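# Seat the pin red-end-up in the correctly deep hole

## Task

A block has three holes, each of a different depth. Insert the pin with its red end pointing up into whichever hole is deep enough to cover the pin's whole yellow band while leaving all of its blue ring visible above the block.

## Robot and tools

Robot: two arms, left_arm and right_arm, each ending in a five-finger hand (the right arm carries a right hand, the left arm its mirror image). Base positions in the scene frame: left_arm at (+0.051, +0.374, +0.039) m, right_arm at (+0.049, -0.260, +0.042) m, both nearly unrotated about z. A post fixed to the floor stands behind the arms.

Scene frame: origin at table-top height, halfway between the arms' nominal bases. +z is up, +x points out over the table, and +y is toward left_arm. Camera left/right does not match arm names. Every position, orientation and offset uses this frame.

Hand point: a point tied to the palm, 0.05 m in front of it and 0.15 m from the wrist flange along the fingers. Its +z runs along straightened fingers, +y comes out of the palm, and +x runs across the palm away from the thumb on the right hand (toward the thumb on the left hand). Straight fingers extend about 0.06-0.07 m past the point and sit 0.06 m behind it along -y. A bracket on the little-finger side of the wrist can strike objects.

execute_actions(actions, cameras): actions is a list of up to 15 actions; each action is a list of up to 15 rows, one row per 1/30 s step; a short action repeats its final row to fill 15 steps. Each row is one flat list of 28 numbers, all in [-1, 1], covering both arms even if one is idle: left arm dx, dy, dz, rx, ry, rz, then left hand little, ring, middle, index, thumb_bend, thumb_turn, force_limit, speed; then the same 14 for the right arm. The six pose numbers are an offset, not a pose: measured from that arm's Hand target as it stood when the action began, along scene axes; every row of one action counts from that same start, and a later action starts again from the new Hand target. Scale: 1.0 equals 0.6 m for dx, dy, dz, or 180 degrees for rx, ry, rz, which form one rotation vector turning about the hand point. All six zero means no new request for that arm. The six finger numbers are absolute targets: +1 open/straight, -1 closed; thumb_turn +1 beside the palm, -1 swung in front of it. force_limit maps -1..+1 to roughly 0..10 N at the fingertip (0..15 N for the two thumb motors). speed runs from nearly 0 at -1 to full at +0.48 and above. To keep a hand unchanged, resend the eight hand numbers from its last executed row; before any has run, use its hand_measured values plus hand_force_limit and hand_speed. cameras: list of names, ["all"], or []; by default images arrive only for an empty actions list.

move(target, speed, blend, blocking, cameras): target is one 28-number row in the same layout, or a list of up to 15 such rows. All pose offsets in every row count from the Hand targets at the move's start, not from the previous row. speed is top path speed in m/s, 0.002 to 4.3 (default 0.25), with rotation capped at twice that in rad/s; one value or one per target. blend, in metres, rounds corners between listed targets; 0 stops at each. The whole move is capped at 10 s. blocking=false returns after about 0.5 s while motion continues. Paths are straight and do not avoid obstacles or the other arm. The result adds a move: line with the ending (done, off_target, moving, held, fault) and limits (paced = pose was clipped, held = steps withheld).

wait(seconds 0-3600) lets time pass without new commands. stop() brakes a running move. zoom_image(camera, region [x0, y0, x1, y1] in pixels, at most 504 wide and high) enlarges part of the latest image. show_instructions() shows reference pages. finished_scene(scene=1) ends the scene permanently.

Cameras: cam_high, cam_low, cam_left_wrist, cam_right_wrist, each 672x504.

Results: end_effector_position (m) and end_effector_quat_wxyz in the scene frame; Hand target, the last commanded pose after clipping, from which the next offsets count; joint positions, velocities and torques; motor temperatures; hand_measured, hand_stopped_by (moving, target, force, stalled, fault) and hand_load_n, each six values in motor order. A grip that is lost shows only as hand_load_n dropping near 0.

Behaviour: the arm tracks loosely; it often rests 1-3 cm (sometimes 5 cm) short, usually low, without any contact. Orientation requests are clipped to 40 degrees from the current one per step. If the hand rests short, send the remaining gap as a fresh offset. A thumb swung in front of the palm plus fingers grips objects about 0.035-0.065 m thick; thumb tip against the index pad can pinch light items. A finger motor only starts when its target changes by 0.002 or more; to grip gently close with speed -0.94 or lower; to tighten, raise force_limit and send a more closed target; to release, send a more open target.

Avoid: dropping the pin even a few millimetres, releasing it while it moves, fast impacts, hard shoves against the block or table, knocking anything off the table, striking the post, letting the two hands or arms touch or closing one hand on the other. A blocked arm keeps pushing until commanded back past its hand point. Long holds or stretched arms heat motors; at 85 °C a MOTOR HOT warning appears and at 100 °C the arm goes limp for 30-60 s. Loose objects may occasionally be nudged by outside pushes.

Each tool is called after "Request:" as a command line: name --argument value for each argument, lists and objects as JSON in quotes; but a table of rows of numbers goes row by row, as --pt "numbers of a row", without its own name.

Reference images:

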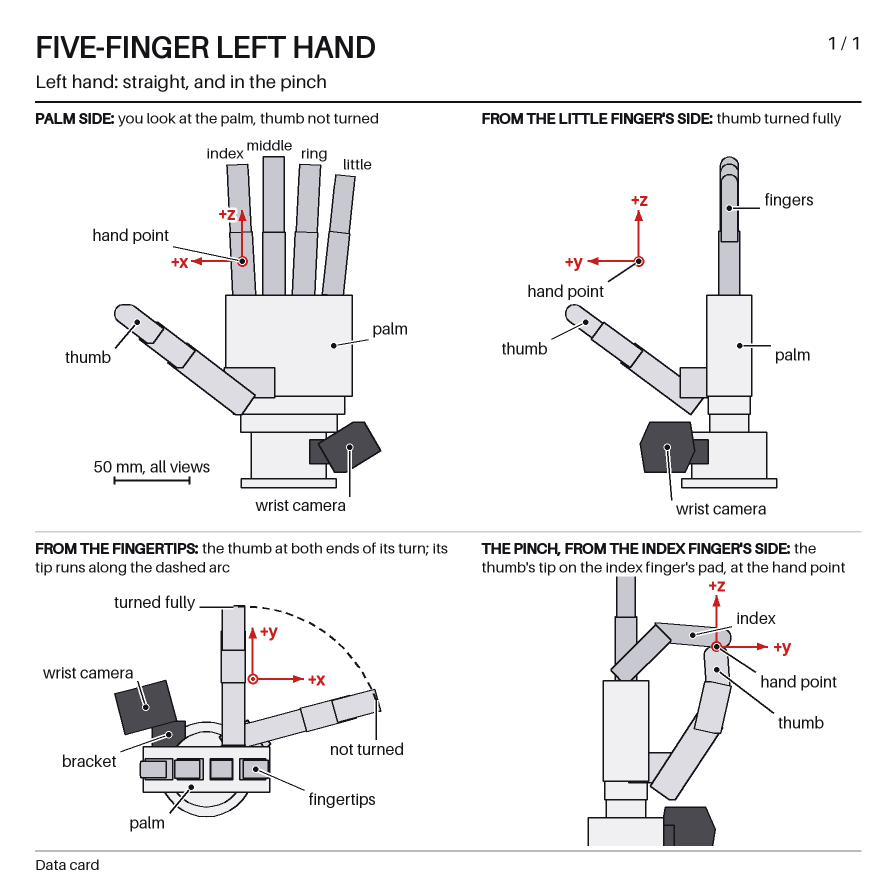

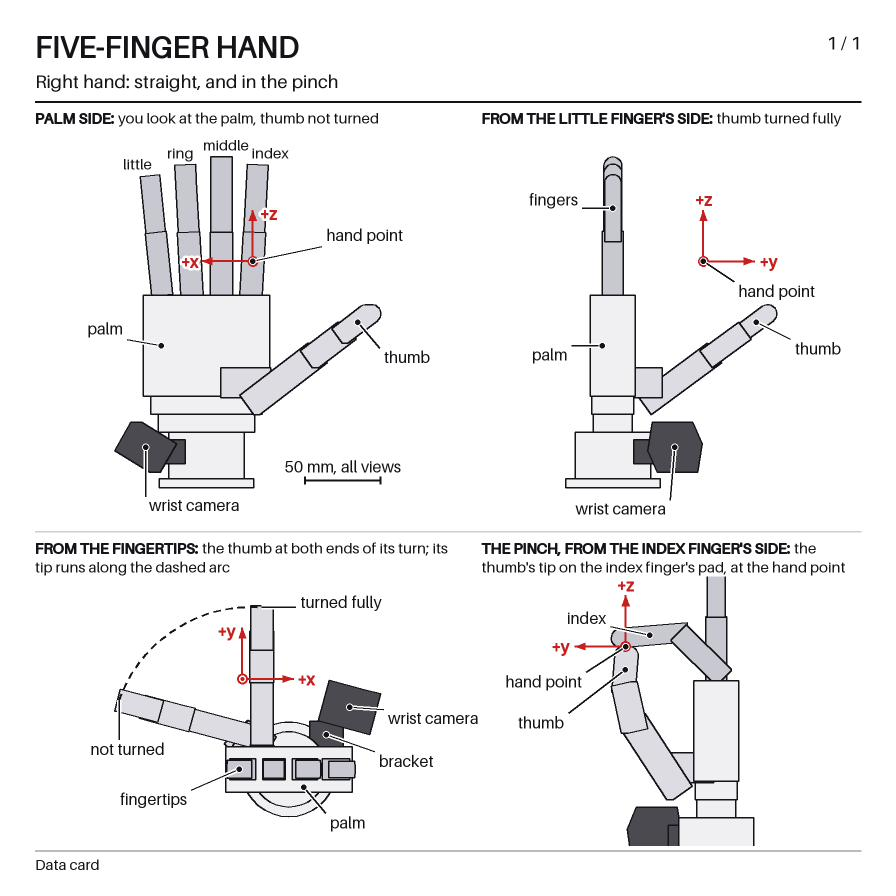

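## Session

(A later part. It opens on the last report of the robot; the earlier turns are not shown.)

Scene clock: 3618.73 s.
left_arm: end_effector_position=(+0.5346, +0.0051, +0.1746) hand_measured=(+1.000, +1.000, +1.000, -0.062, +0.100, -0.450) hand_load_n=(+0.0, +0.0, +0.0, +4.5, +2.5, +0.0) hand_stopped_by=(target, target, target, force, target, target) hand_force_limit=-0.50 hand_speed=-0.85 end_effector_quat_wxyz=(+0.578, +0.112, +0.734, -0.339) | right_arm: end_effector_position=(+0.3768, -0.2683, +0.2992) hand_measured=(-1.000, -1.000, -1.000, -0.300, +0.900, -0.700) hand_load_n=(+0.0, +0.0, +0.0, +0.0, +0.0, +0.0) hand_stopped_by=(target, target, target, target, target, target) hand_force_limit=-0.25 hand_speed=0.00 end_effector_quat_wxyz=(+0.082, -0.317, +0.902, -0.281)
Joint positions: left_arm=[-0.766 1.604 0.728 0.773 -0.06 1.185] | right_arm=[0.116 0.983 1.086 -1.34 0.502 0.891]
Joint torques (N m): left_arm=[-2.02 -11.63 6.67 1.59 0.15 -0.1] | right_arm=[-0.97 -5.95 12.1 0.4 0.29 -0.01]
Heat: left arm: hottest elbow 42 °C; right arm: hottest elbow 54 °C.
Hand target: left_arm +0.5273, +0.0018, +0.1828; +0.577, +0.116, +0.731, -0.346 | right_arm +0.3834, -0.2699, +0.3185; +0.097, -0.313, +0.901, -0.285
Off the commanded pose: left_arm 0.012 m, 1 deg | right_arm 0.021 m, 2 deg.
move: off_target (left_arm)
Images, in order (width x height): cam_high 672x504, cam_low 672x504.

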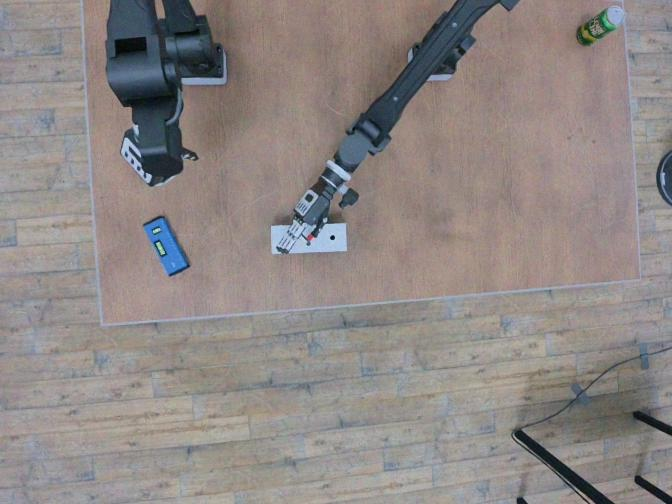

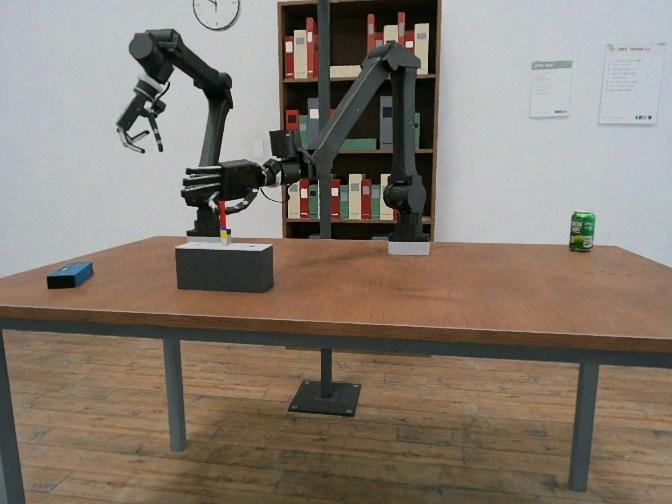

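Request:
move --target '[-0.003,0.003,-0.03,0,0,0,1,1,1,-0.3,0.1,-0.45,-0.5,-0.85, 0,0,0,0,0,0,-1,-1,-1,-0.3,0.9,-0.7,-0.25,0]' --speed 0.03 --cameras '["cam_low","cam_high","cam_left_wrist"]'

Request:
zoom_image --camera "cam_high" --region '[300, 220, 330, 250]'

Request:
zoom_image --camera "cam_low" --region '[205, 175, 255, 255]'

Scene clock: 3632.83 s.
left_arm: end_effector_position=(+0.5327, +0.0071, +0.1729) hand_measured=(+1.000, +1.000, +1.000, -0.062, +0.100, -0.450) hand_load_n=(+0.0, +0.0, +0.0, +5.5, +1.0, +0.0) hand_stopped_by=(target, target, target, force, target, target) hand_force_limit=-0.50 hand_speed=-0.85 end_effector_quat_wxyz=(+0.582, +0.111, +0.730, -0.342) | right_arm: end_effector_position=(+0.3768, -0.2683, +0.2992) hand_measured=(-1.000, -1.000, -1.000, -0.300, +0.900, -0.700) hand_load_n=(+0.0, +0.0, +0.0, +0.0, +0.0, +0.0) hand_stopped_by=(target, target, target, target, target, target) hand_force_limit=-0.25 hand_speed=0.00 end_effector_quat_wxyz=(+0.082, -0.317, +0.902, -0.281)
Joint positions: left_arm=[-0.766 1.609 0.714 0.805 -0.061 1.185] | right_arm=[0.116 0.983 1.086 -1.34 0.502 0.891]
Joint torques (N m): left_arm=[-1.96 -9.17 6.01 2.82 0.18 -0.1] | right_arm=[-0.56 -5.36 12.03 0.43 0.31 0.01]
Heat: left arm: hottest elbow 41 °C; right arm: hottest elbow 54 °C.
Hand target: left_arm +0.5255, +0.0036, +0.1649; +0.577, +0.116, +0.731, -0.346 | right_arm +0.3834, -0.2699, +0.3185; +0.097, -0.313, +0.901, -0.285
Off the commanded pose: left_arm 0.011 m, 1 deg | right_arm 0.021 m, 2 deg.
move: off_target (left_arm)
Images, in order (width x height): cam_high 672x504, cam_low 672x504, cam_left_wrist 672x504.

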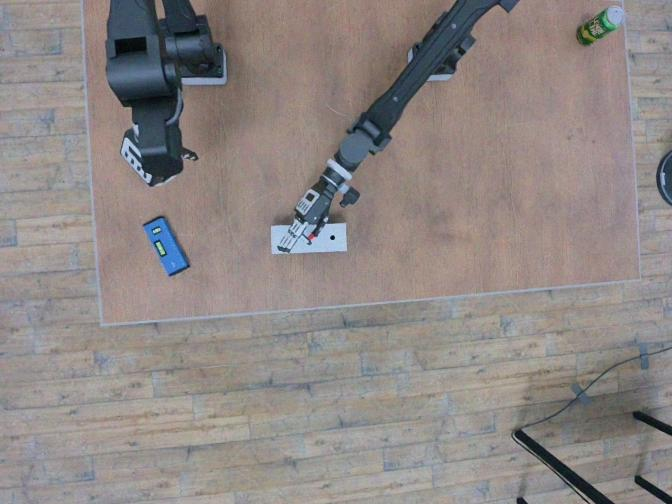

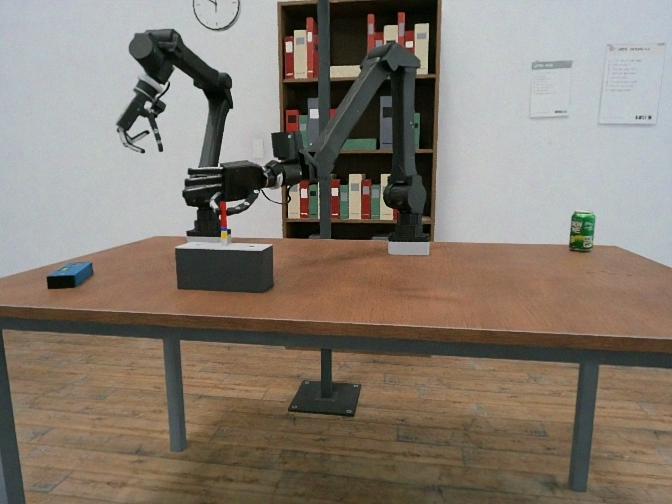

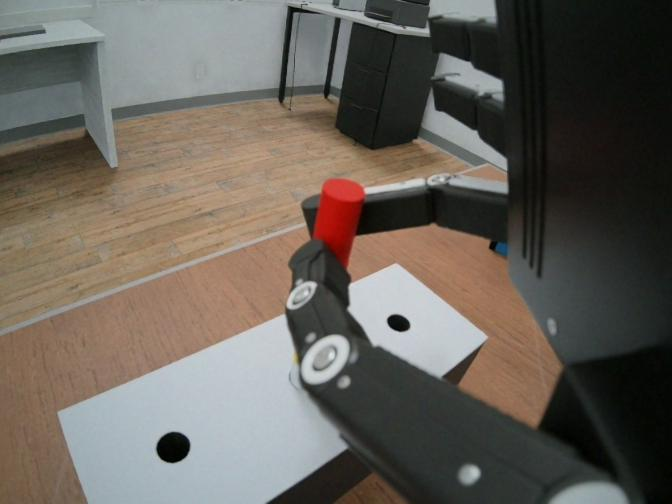

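Scaled by 16.800 from the camera's image (finer frame: 960x720).

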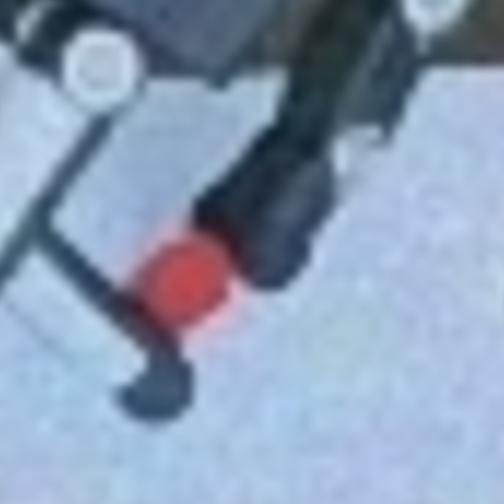

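Scaled by 6.300 from the camera's image (finer frame: 960x720).

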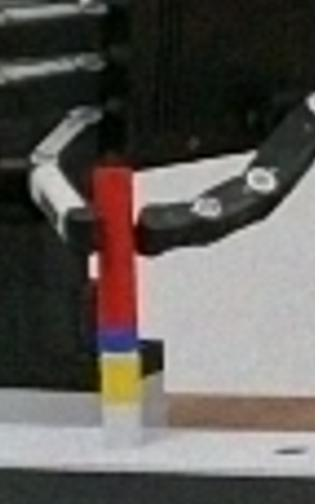

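Request:
move --target '[0.001,-0.001,-0.025,0,0,0,1,1,1,-0.3,0.1,-0.45,-0.5,-0.85, 0,0,0,0,0,0,-1,-1,-1,-0.3,0.9,-0.7,-0.25,0]' --speed 0.03 --cameras '["cam_low","cam_high","cam_left_wrist"]'

Request:
zoom_image --camera "cam_high" --region '[300, 220, 330, 250]'

Request:
zoom_image --camera "cam_low" --region '[205, 175, 255, 255]'

Scene clock: 3648.97 s.
left_arm: end_effector_position=(+0.5335, +0.0063, +0.1635) hand_measured=(+1.000, +1.000, +1.000, -0.062, +0.100, -0.450) hand_load_n=(+0.0, +0.0, +0.0, +4.0, +3.0, +0.0) hand_stopped_by=(target, target, target, force, target, target) hand_force_limit=-0.50 hand_speed=-0.85 end_effector_quat_wxyz=(+0.586, +0.110, +0.726, -0.344) | right_arm: end_effector_position=(+0.3768, -0.2683, +0.2992) hand_measured=(-1.000, -1.000, -1.000, -0.300, +0.900, -0.700) hand_load_n=(+0.0, +0.0, +0.0, +0.0, +0.0, +0.0) hand_stopped_by=(target, target, target, target, target, target) hand_force_limit=-0.25 hand_speed=0.00 end_effector_quat_wxyz=(+0.082, -0.317, +0.902, -0.281)
Joint positions: left_arm=[-0.766 1.643 0.707 0.859 -0.06 1.185] | right_arm=[0.116 0.983 1.086 -1.34 0.502 0.891]
Joint torques (N m): left_arm=[-2.02 -8.7 5.83 2.61 0.17 -0.11] | right_arm=[-1.38 -4.48 12.12 0.55 0.26 -0.07]
Motor temperatures (°C): left_arm=[28 34 40 28 27 28] | right_arm=[30 30 54 28 27 31]
Heat: left arm: hottest elbow 40 °C; right arm: hottest elbow 54 °C.
Hand target: left_arm +0.5261, +0.0030, +0.1498; +0.577, +0.116, +0.731, -0.346 | right_arm +0.3834, -0.2699, +0.3185; +0.097, -0.313, +0.901, -0.285
Off the commanded pose: left_arm 0.016 m, 1 deg | right_arm 0.021 m, 2 deg.
move: off_target (left_arm)
Images, in order (width x height): cam_high 672x504, cam_low 672x504, cam_left_wrist 672x504.

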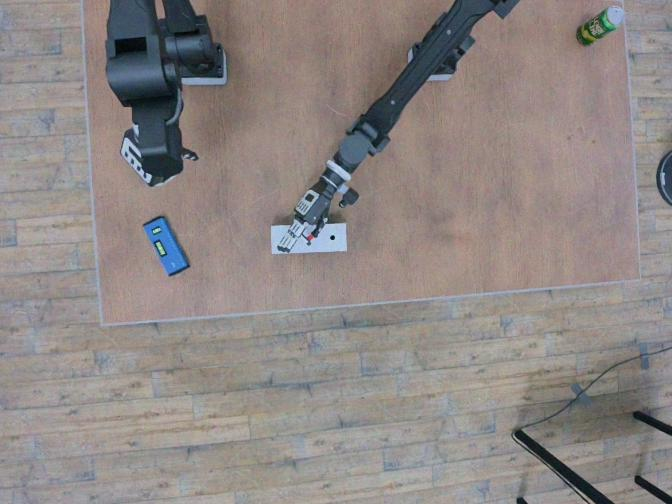

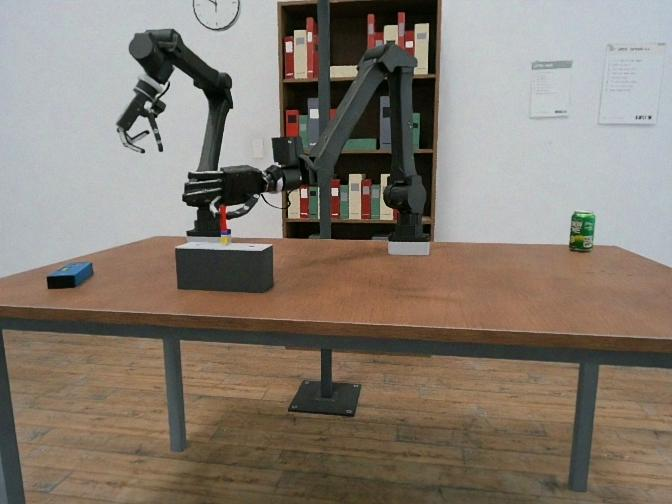

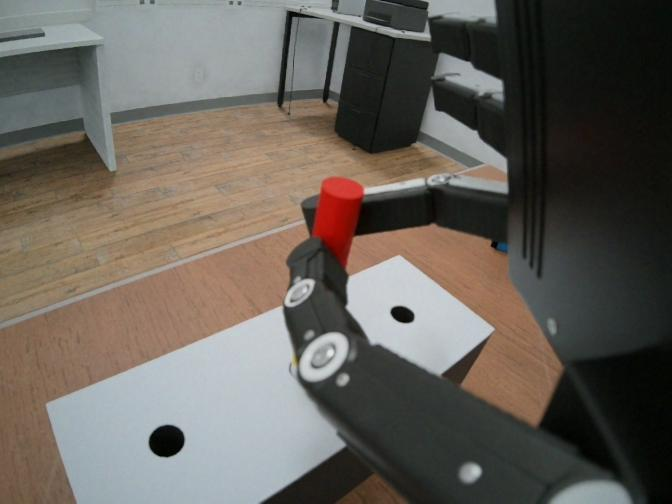

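Scaled by 16.800 from the camera's image (finer frame: 960x720).

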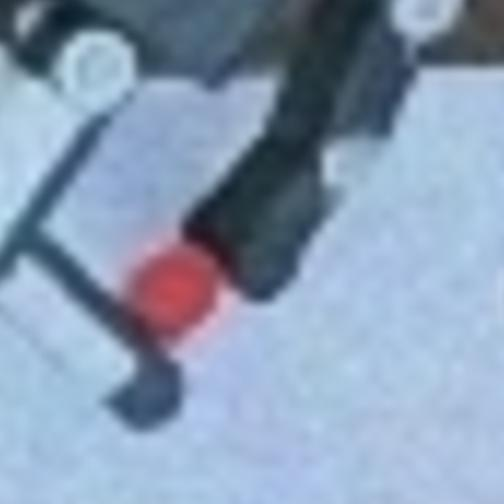

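Scaled by 6.300 from the camera's image (finer frame: 960x720).

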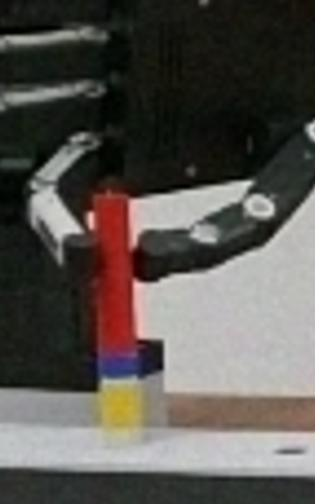

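Request:
move --target '[0,0,-0.025,0,0,0,1,1,1,-0.3,0.1,-0.45,-0.5,-0.85, 0,0,0,0,0,0,-1,-1,-1,-0.3,0.9,-0.7,-0.25,0]' --speed 0.03 --cameras '["cam_low","cam_high","cam_left_wrist"]'

Request:
zoom_image --camera "cam_high" --region '[300, 220, 330, 250]'

Request:
zoom_image --camera "cam_low" --region '[205, 175, 255, 255]'

Scene clock: 3664.17 s.
left_arm: end_effector_position=(+0.5337, +0.0063, +0.1474) hand_measured=(+1.000, +1.000, +1.000, -0.062, +0.100, -0.450) hand_load_n=(+0.0, +0.0, +0.0, +4.5, +3.5, +0.0) hand_stopped_by=(target, target, target, force, target, target) hand_force_limit=-0.50 hand_speed=-0.85 end_effector_quat_wxyz=(+0.585, +0.111, +0.726, -0.343) | right_arm: end_effector_position=(+0.3768, -0.2683, +0.2992) hand_measured=(-1.000, -1.000, -1.000, -0.300, +0.900, -0.700) hand_load_n=(+0.0, +0.0, +0.0, +0.0, +0.0, +0.0) hand_stopped_by=(target, target, target, target, target, target) hand_force_limit=-0.25 hand_speed=0.00 end_effector_quat_wxyz=(+0.082, -0.317, +0.902, -0.281)
Joint positions: left_arm=[-0.766 1.687 0.7 0.908 -0.061 1.187] | right_arm=[0.116 0.983 1.086 -1.34 0.502 0.891]
Joint torques (N m): left_arm=[-1.85 -9 5.5 2.62 0.19 -0.11] | right_arm=[-0.73 -4.95 12.1 0.61 0.28 0]
Heat: left arm: hottest elbow 40 °C; right arm: hottest elbow 54 °C.
Hand target: left_arm +0.5260, +0.0030, +0.1349; +0.577, +0.116, +0.731, -0.346 | right_arm +0.3834, -0.2699, +0.3185; +0.097, -0.313, +0.901, -0.285
Off the commanded pose: left_arm 0.015 m, 1 deg | right_arm 0.021 m, 2 deg.
move: off_target (left_arm)
Images, in order (width x height): cam_high 672x504, cam_low 672x504, cam_left_wrist 672x504.

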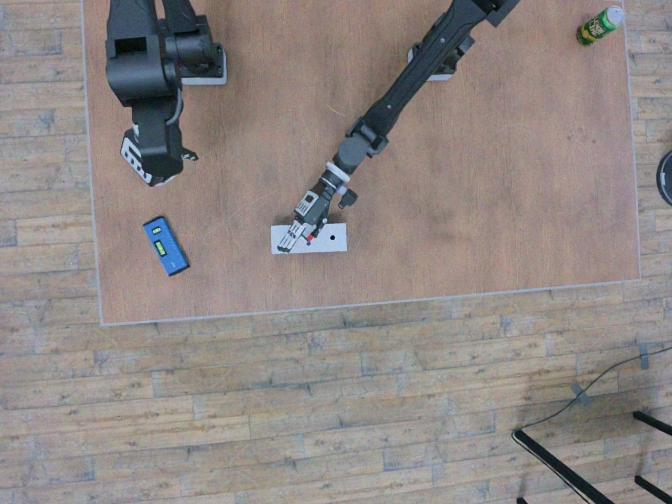

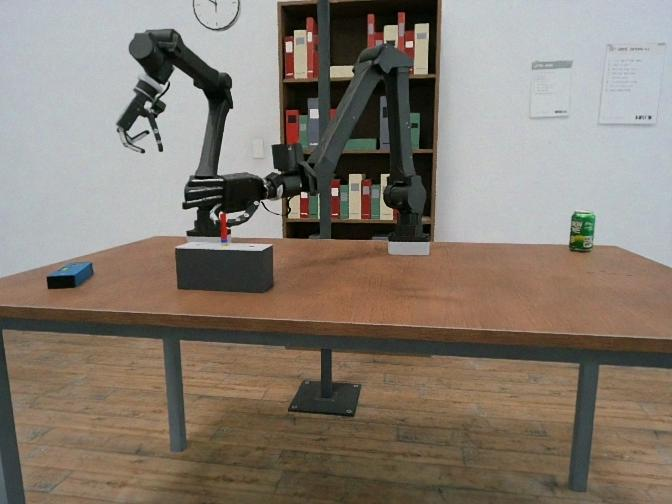

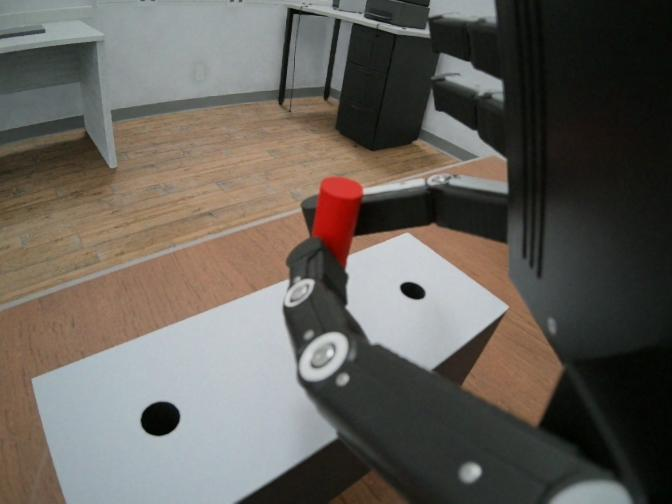

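Scaled by 16.800 from the camera's image (finer frame: 960x720).

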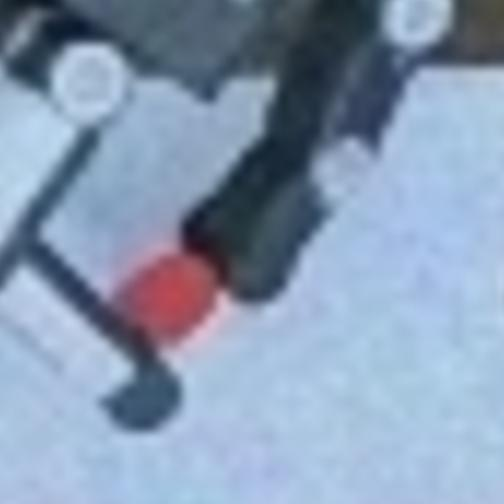

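Scaled by 6.300 from the camera's image (finer frame: 960x720).

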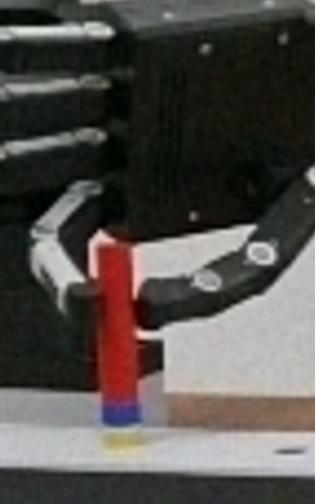

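Request:
move --target '[0,0,-0.011,0,0,0,1,1,1,-0.3,0.1,-0.45,-0.5,-0.85, 0,0,0,0,0,0,-1,-1,-1,-0.3,0.9,-0.7,-0.25,0]' --speed 0.03 --cameras '["cam_low","cam_left_wrist"]'

Request:
zoom_image --camera "cam_low" --region '[205, 195, 255, 255]'

Scene clock: 3674.40 s.
left_arm: end_effector_position=(+0.5339, +0.0062, +0.1399) hand_measured=(+1.000, +1.000, +1.000, -0.062, +0.100, -0.450) hand_load_n=(+0.0, +0.0, +0.0, +4.5, +3.0, +0.0) hand_stopped_by=(target, target, target, force, target, target) hand_force_limit=-0.50 hand_speed=-0.85 end_effector_quat_wxyz=(+0.585, +0.111, +0.727, -0.343) | right_arm: end_effector_position=(+0.3768, -0.2683, +0.2992) hand_measured=(-1.000, -1.000, -1.000, -0.300, +0.900, -0.700) hand_load_n=(+0.0, +0.0, +0.0, +0.0, +0.0, +0.0) hand_stopped_by=(target, target, target, target, target, target) hand_force_limit=-0.25 hand_speed=0.00 end_effector_quat_wxyz=(+0.082, -0.317, +0.902, -0.281)
Joint positions: left_arm=[-0.766 1.708 0.698 0.929 -0.061 1.187] | right_arm=[0.116 0.983 1.086 -1.34 0.502 0.891]
Joint torques (N m): left_arm=[-1.96 -9.17 5.37 2.66 0.21 -0.11] | right_arm=[-0.85 -5.66 12.15 0.58 0.35 0.02]
Heat: left arm: hottest elbow 40 °C; right arm: hottest elbow 54 °C.
Hand target: left_arm +0.5261, +0.0029, +0.1284; +0.577, +0.116, +0.730, -0.346 | right_arm +0.3834, -0.2699, +0.3185; +0.097, -0.313, +0.901, -0.285
Off the commanded pose: left_arm 0.014 m, 1 deg | right_arm 0.021 m, 2 deg.
move: off_target (left_arm)

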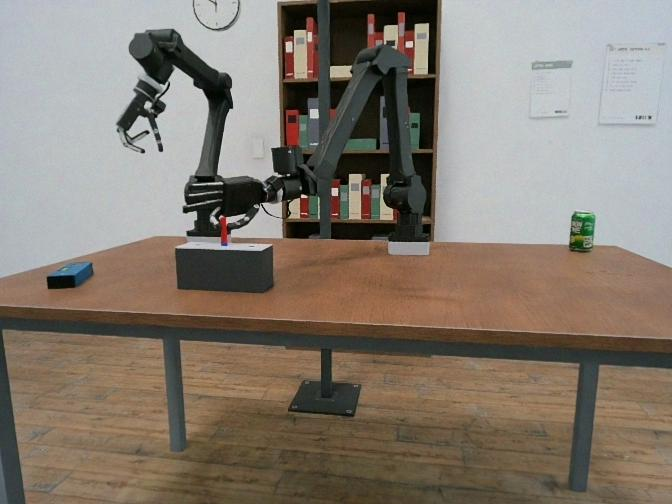

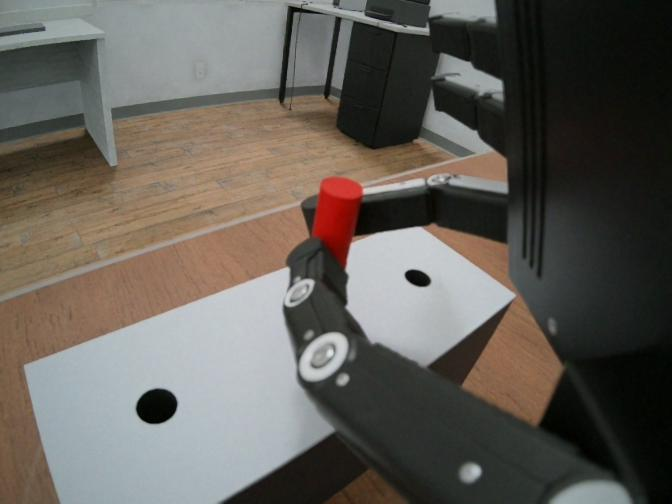

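Scaled by 8.400 from the camera's image (finer frame: 960x720).

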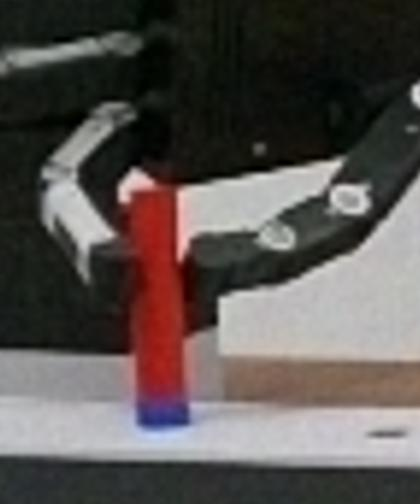

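Request:
execute_actions --actions '[]'

Request:
zoom_image --camera "cam_low" --region '[195, 185, 265, 255]'

Scene clock: 3704.27 s.
left_arm: end_effector_position=(+0.5339, +0.0062, +0.1399) hand_measured=(+1.000, +1.000, +1.000, -0.062, +0.100, -0.450) hand_load_n=(+0.0, +0.0, +0.0, +4.0, +3.5, +0.0) hand_stopped_by=(target, target, target, force, target, target) hand_force_limit=-0.50 hand_speed=-0.85 end_effector_quat_wxyz=(+0.585, +0.111, +0.727, -0.343) | right_arm: end_effector_position=(+0.3768, -0.2683, +0.2992) hand_measured=(-1.000, -1.000, -1.000, -0.300, +0.900, -0.700) hand_load_n=(+0.0, +0.0, +0.0, +0.0, +0.0, +0.0) hand_stopped_by=(target, target, target, target, target, target) hand_force_limit=-0.25 hand_speed=0.00 end_effector_quat_wxyz=(+0.082, -0.317, +0.902, -0.281)
Joint positions: left_arm=[-0.766 1.708 0.698 0.929 -0.061 1.187] | right_arm=[0.116 0.983 1.086 -1.34 0.502 0.891]
Joint velocities: within noise
Joint torques (N m): left_arm=[-1.9 -9.05 5.38 2.66 0.21 -0.11] | right_arm=[-1.08 -5.01 11.9 0.36 0.28 -0.01]
Motor temperatures (°C): left_arm=[28 33 38 28 27 28] | right_arm=[30 30 54 28 27 31]
Heat: left arm: hottest elbow 38 °C; right arm: hottest elbow 54 °C.
Hand target: left_arm +0.5261, +0.0029, +0.1284; +0.577, +0.116, +0.730, -0.346 | right_arm +0.3834, -0.2699, +0.3185; +0.097, -0.313, +0.901, -0.285
Off the commanded pose: left_arm 0.014 m, 1 deg | right_arm 0.021 m, 2 deg.

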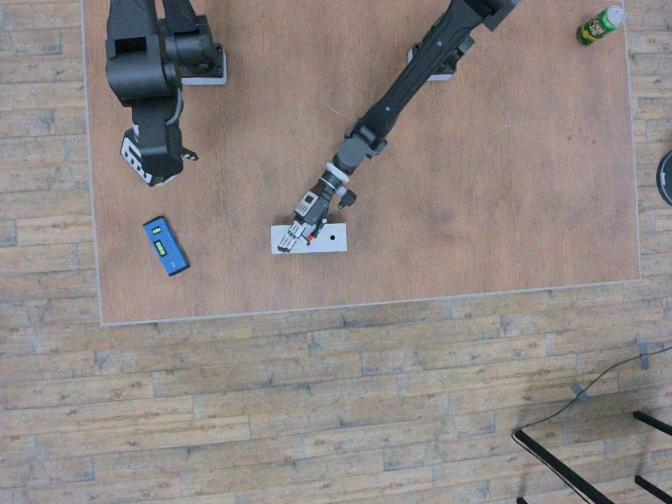

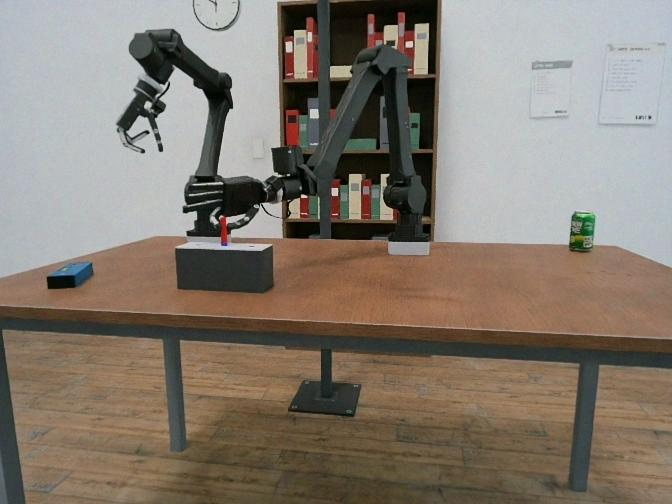

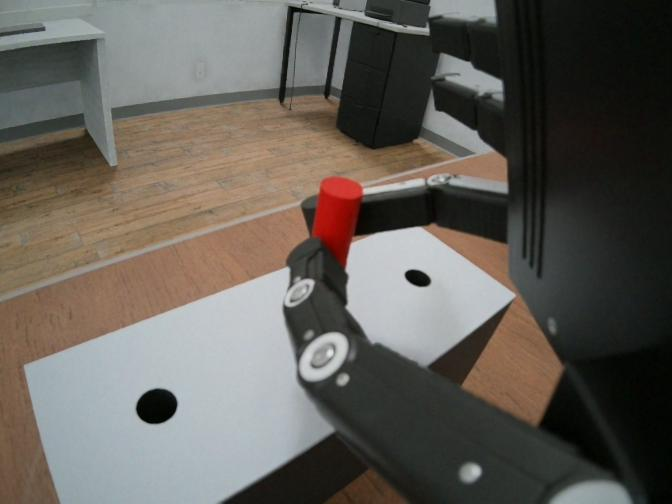

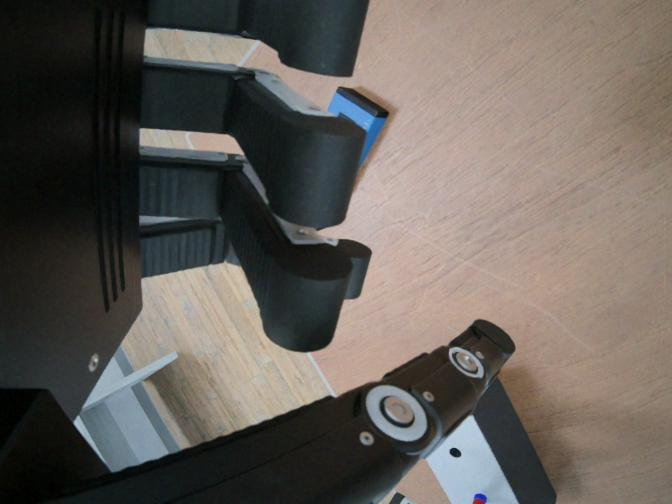

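Scaled by 7.200 from the camera's image (finer frame: 960x720).

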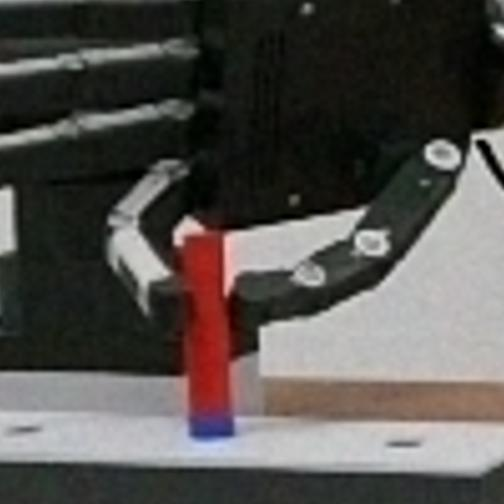

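Request:
move --target '[0, 0, -0.007, 0, 0, 0, 1, 1, 1, -0.3, 0.1, -0.45, -0.5, -0.85, 0, 0, 0, 0, 0, 0, -1, -1, -1, -0.3, 0.9, -0.7, -0.25, 0]' --speed 0.02 --cameras '["cam_low"]'

Request:
zoom_image --camera "cam_low" --region '[195, 185, 265, 255]'

Scene clock: 3710.77 s.
left_arm: end_effector_position=(+0.5339, +0.0062, +0.1394) hand_measured=(+1.000, +1.000, +1.000, -0.062, +0.100, -0.450) hand_load_n=(-0.5, +0.0, +0.0, +4.0, +3.5, +0.0) hand_stopped_by=(target, target, target, force, target, target) hand_force_limit=-0.50 hand_speed=-0.85 end_effector_quat_wxyz=(+0.587, +0.110, +0.724, -0.344) | right_arm: end_effector_position=(+0.3768, -0.2683, +0.2992) hand_measured=(-1.000, -1.000, -1.000, -0.300, +0.900, -0.700) hand_load_n=(+0.0, +0.0, +0.5, +0.0, +0.0, +0.0) hand_stopped_by=(target, target, target, target, target, target) hand_force_limit=-0.25 hand_speed=0.00 end_effector_quat_wxyz=(+0.082, -0.317, +0.902, -0.281)
Joint positions: left_arm=[-0.766 1.714 0.696 0.944 -0.061 1.187] | right_arm=[0.116 0.983 1.086 -1.34 0.502 0.891]
Joint torques (N m): left_arm=[-1.96 -8.88 5.35 2.55 0.21 -0.11] | right_arm=[-1.2 -5.19 11.89 0.62 0.3 -0.02]
Heat: left arm: hottest elbow 38 °C; right arm: hottest elbow 54 °C.
Hand target: left_arm +0.5260, +0.0030, +0.1240; +0.577, +0.116, +0.731, -0.346 | right_arm +0.3834, -0.2699, +0.3185; +0.097, -0.313, +0.901, -0.285
Off the commanded pose: left_arm 0.017 m, 1 deg | right_arm 0.021 m, 2 deg.
move: off_target (left_arm)

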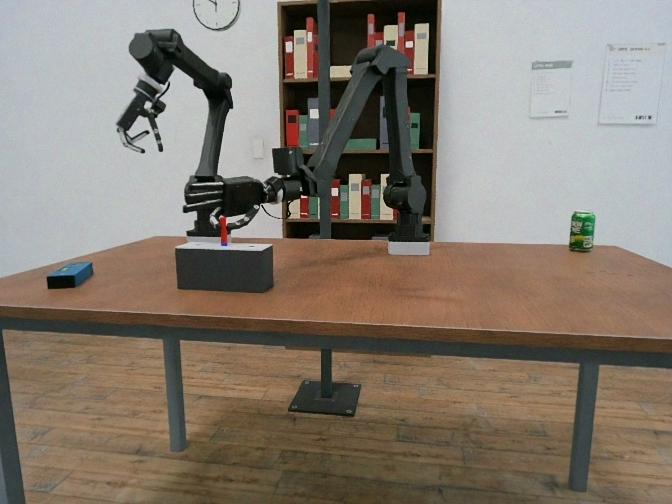

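Scaled by 7.200 from the camera's image (finer frame: 960x720).

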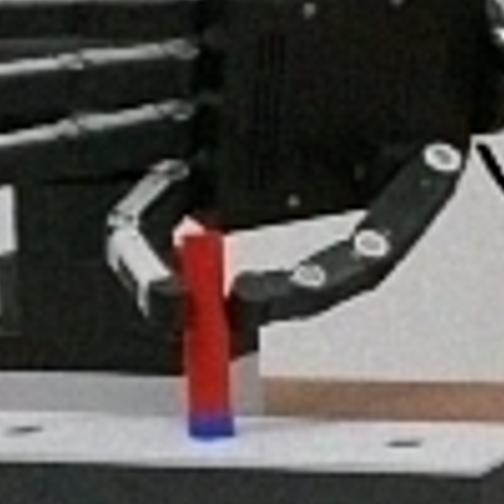

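Request:
move --target '[0, 0, -0.008, 0, 0, 0, 1, 1, 1, -0.3, 0.1, -0.45, -0.5, -0.85, 0, 0, 0, 0, 0, 0, -1, -1, -1, -0.3, 0.9, -0.7, -0.25, 0]' --speed 0.02 --cameras '["cam_low"]'

Request:
zoom_image --camera "cam_low" --region '[195, 185, 265, 255]'

Scene clock: 3718.43 s.
left_arm: end_effector_position=(+0.5341, +0.0061, +0.1390) hand_measured=(+1.000, +1.000, +1.000, -0.062, +0.100, -0.450) hand_load_n=(+0.0, -0.5, +0.0, +4.0, +2.5, -0.5) hand_stopped_by=(target, target, target, force, target, target) hand_force_limit=-0.50 hand_speed=-0.85 end_effector_quat_wxyz=(+0.590, +0.110, +0.721, -0.346) | right_arm: end_effector_position=(+0.3768, -0.2683, +0.2992) hand_measured=(-1.000, -1.000, -1.000, -0.300, +0.900, -0.700) hand_load_n=(+0.0, +0.5, +0.0, +0.0, +0.0, +0.0) hand_stopped_by=(target, target, target, target, target, target) hand_force_limit=-0.25 hand_speed=0.00 end_effector_quat_wxyz=(+0.082, -0.317, +0.902, -0.281)
Joint positions: left_arm=[-0.766 1.721 0.693 0.964 -0.061 1.188] | right_arm=[0.116 0.983 1.086 -1.34 0.502 0.891]
Joint torques (N m): left_arm=[-1.9 -8.47 5.34 2.4 0.22 -0.12] | right_arm=[-1.26 -5.25 12.21 0.32 0.23 0.02]
Heat: left arm: hottest elbow 38 °C; right arm: hottest elbow 54 °C.
Hand target: left_arm +0.5261, +0.0030, +0.1192; +0.577, +0.116, +0.731, -0.346 | right_arm +0.3834, -0.2699, +0.3185; +0.097, -0.313, +0.901, -0.285
Off the commanded pose: left_arm 0.022 m, 2 deg | right_arm 0.021 m, 2 deg.
move: off_target (left_arm)

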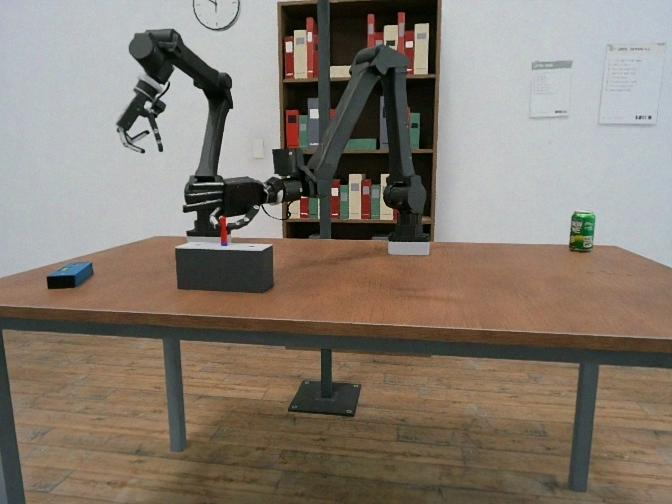

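Scaled by 7.200 from the camera's image (finer frame: 960x720).

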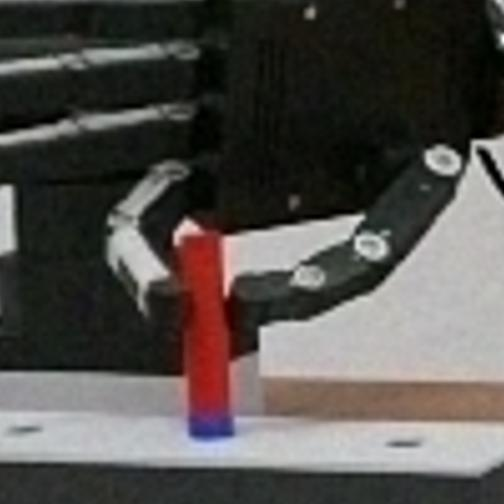

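Request:
move --pt "0.012 0 0 0 0 0 1 1 1 -0.3 0.1 -0.45 -0.5 -0.85 0 0 0 0 0 0 -1 -1 -1 -0.3 0.9 -0.7 -0.25 0" --pt "0.012 0.010 0 0 0 0 1 1 1 -0.3 0.1 -0.45 -0.5 -0.85 0 0 0 0 0 0 -1 -1 -1 -0.3 0.9 -0.7 -0.25 0" --pt "0.004 0.006 0 0 0 0 1 1 1 -0.3 0.1 -0.45 -0.5 -0.85 0 0 0 0 0 0 -1 -1 -1 -0.3 0.9 -0.7 -0.25 0" --speed 0.02 --cameras '["cam_low", "cam_left_wrist"]'

Request:
zoom_image --camera "cam_low" --region '[195, 185, 265, 255]'

Scene clock: 3749.97 s.
left_arm: end_effector_position=(+0.5344, +0.0062, +0.1388) hand_measured=(+1.000, +1.000, +1.000, -0.062, +0.100, -0.450) hand_load_n=(+0.0, +0.0, +0.0, +4.5, +2.0, -2.0) hand_stopped_by=(target, target, target, force, target, target) hand_force_limit=-0.50 hand_speed=-0.85 end_effector_quat_wxyz=(+0.590, +0.116, +0.720, -0.346) | right_arm: end_effector_position=(+0.3768, -0.2683, +0.2992) hand_measured=(-1.000, -1.000, -1.000, -0.300, +0.900, -0.700) hand_load_n=(+0.0, +0.0, +0.0, +0.0, +0.0, +0.0) hand_stopped_by=(target, target, target, target, target, target) hand_force_limit=-0.25 hand_speed=0.00 end_effector_quat_wxyz=(+0.082, -0.317, +0.902, -0.281)
Joint positions: left_arm=[-0.762 1.722 0.692 0.966 -0.048 1.197] | right_arm=[0.116 0.983 1.086 -1.34 0.502 0.891]
Joint torques (N m): left_arm=[-1.44 -8.53 5.27 2.3 0.09 -0.19] | right_arm=[-0.91 -5.19 12.15 0.53 0.29 -0.04]
Heat: left arm: hottest elbow 38 °C; right arm: hottest elbow 54 °C.
Hand target: left_arm +0.5284, +0.0065, +0.1193; +0.577, +0.116, +0.731, -0.346 | right_arm +0.3834, -0.2699, +0.3185; +0.097, -0.313, +0.901, -0.285
Off the commanded pose: left_arm 0.020 m, 2 deg | right_arm 0.021 m, 2 deg.
move: off_target (left_arm)

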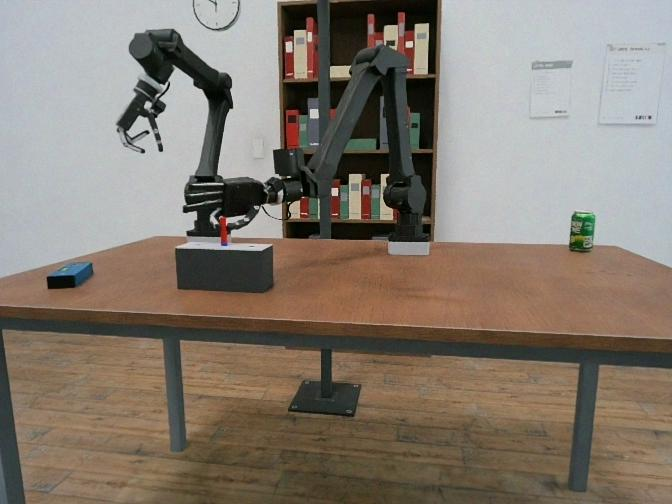

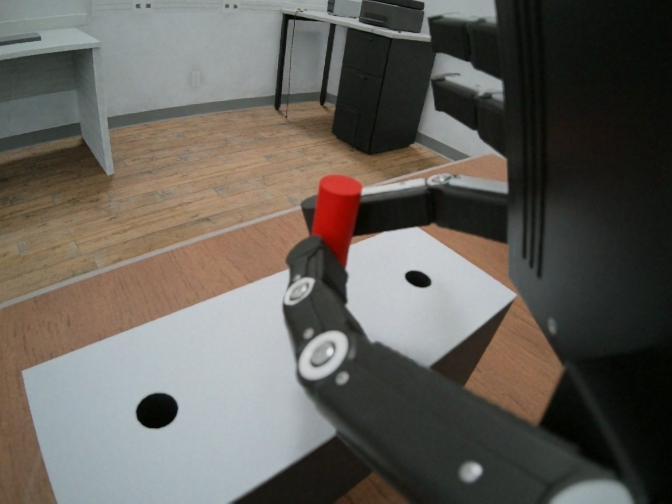

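Scaled by 7.200 from the camera's image (finer frame: 960x720).

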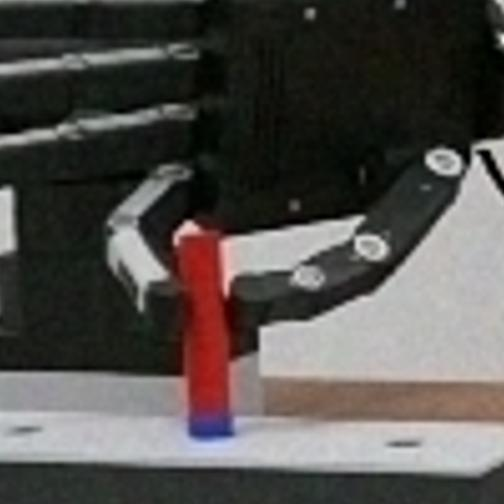

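Request:
move --target '[0.004, 0, 0.023, 0, 0, 0, 1, 1, 1, -0.3, 0.1, -0.45, -0.5, -0.85, 0, 0, 0, 0, 0, 0, -1, -1, -1, -0.3, 0.9, -0.7, -0.25, 0]' --speed 0.02 --cameras '["cam_low"]'

Request:
zoom_image --camera "cam_low" --region '[195, 185, 265, 255]'

Scene clock: 3774.23 s.
left_arm: end_effector_position=(+0.5338, +0.0066, +0.1384) hand_measured=(+1.000, +1.000, +1.000, -0.062, +0.100, -0.450) hand_load_n=(+0.0, +0.0, +0.0, +5.0, +2.0, -1.0) hand_stopped_by=(target, target, target, force, target, target) hand_force_limit=-0.50 hand_speed=-0.85 end_effector_quat_wxyz=(+0.587, +0.117, +0.723, -0.345) | right_arm: end_effector_position=(+0.3768, -0.2683, +0.2992) hand_measured=(-1.000, -1.000, -1.000, -0.300, +0.900, -0.700) hand_load_n=(+0.0, +0.0, +0.0, +0.5, +0.0, +0.0) hand_stopped_by=(target, target, target, target, target, target) hand_force_limit=-0.25 hand_speed=0.00 end_effector_quat_wxyz=(+0.082, -0.317, +0.902, -0.281)
Joint positions: left_arm=[-0.762 1.717 0.692 0.952 -0.048 1.197] | right_arm=[0.116 0.983 1.086 -1.34 0.502 0.891]
Joint torques (N m): left_arm=[-1.2 -10.58 6.16 0.94 0.22 -0.19] | right_arm=[-1.14 -5.19 12.12 0.28 0.3 -0.05]
Motor temperatures (°C): left_arm=[28 33 37 28 27 28] | right_arm=[30 30 55 28 27 31]
Heat: left arm: hottest elbow 37 °C; right arm: hottest elbow 55 °C.
Hand target: left_arm +0.5308, +0.0065, +0.1331; +0.577, +0.116, +0.731, -0.346 | right_arm +0.3834, -0.2699, +0.3185; +0.097, -0.313, +0.901, -0.285
Off the commanded pose: left_arm 0.006 m, 1 deg | right_arm 0.021 m, 2 deg.
move: done

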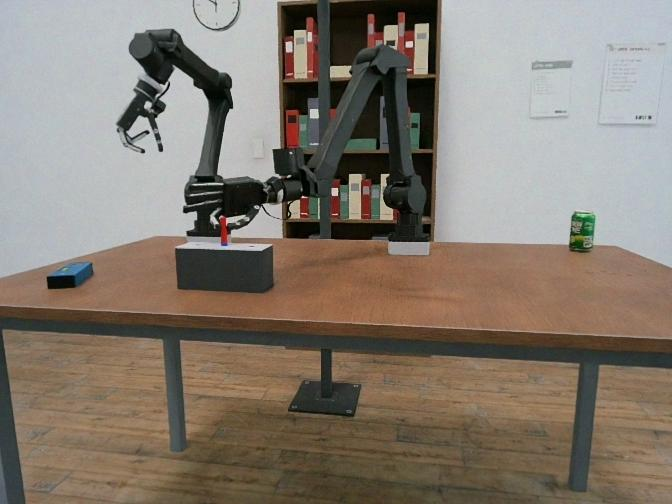

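Scaled by 7.200 from the camera's image (finer frame: 960x720).

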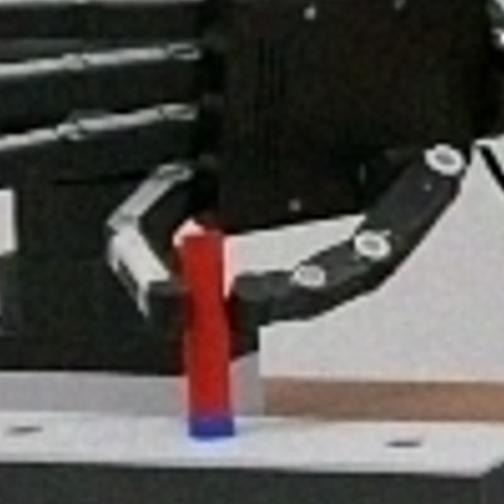

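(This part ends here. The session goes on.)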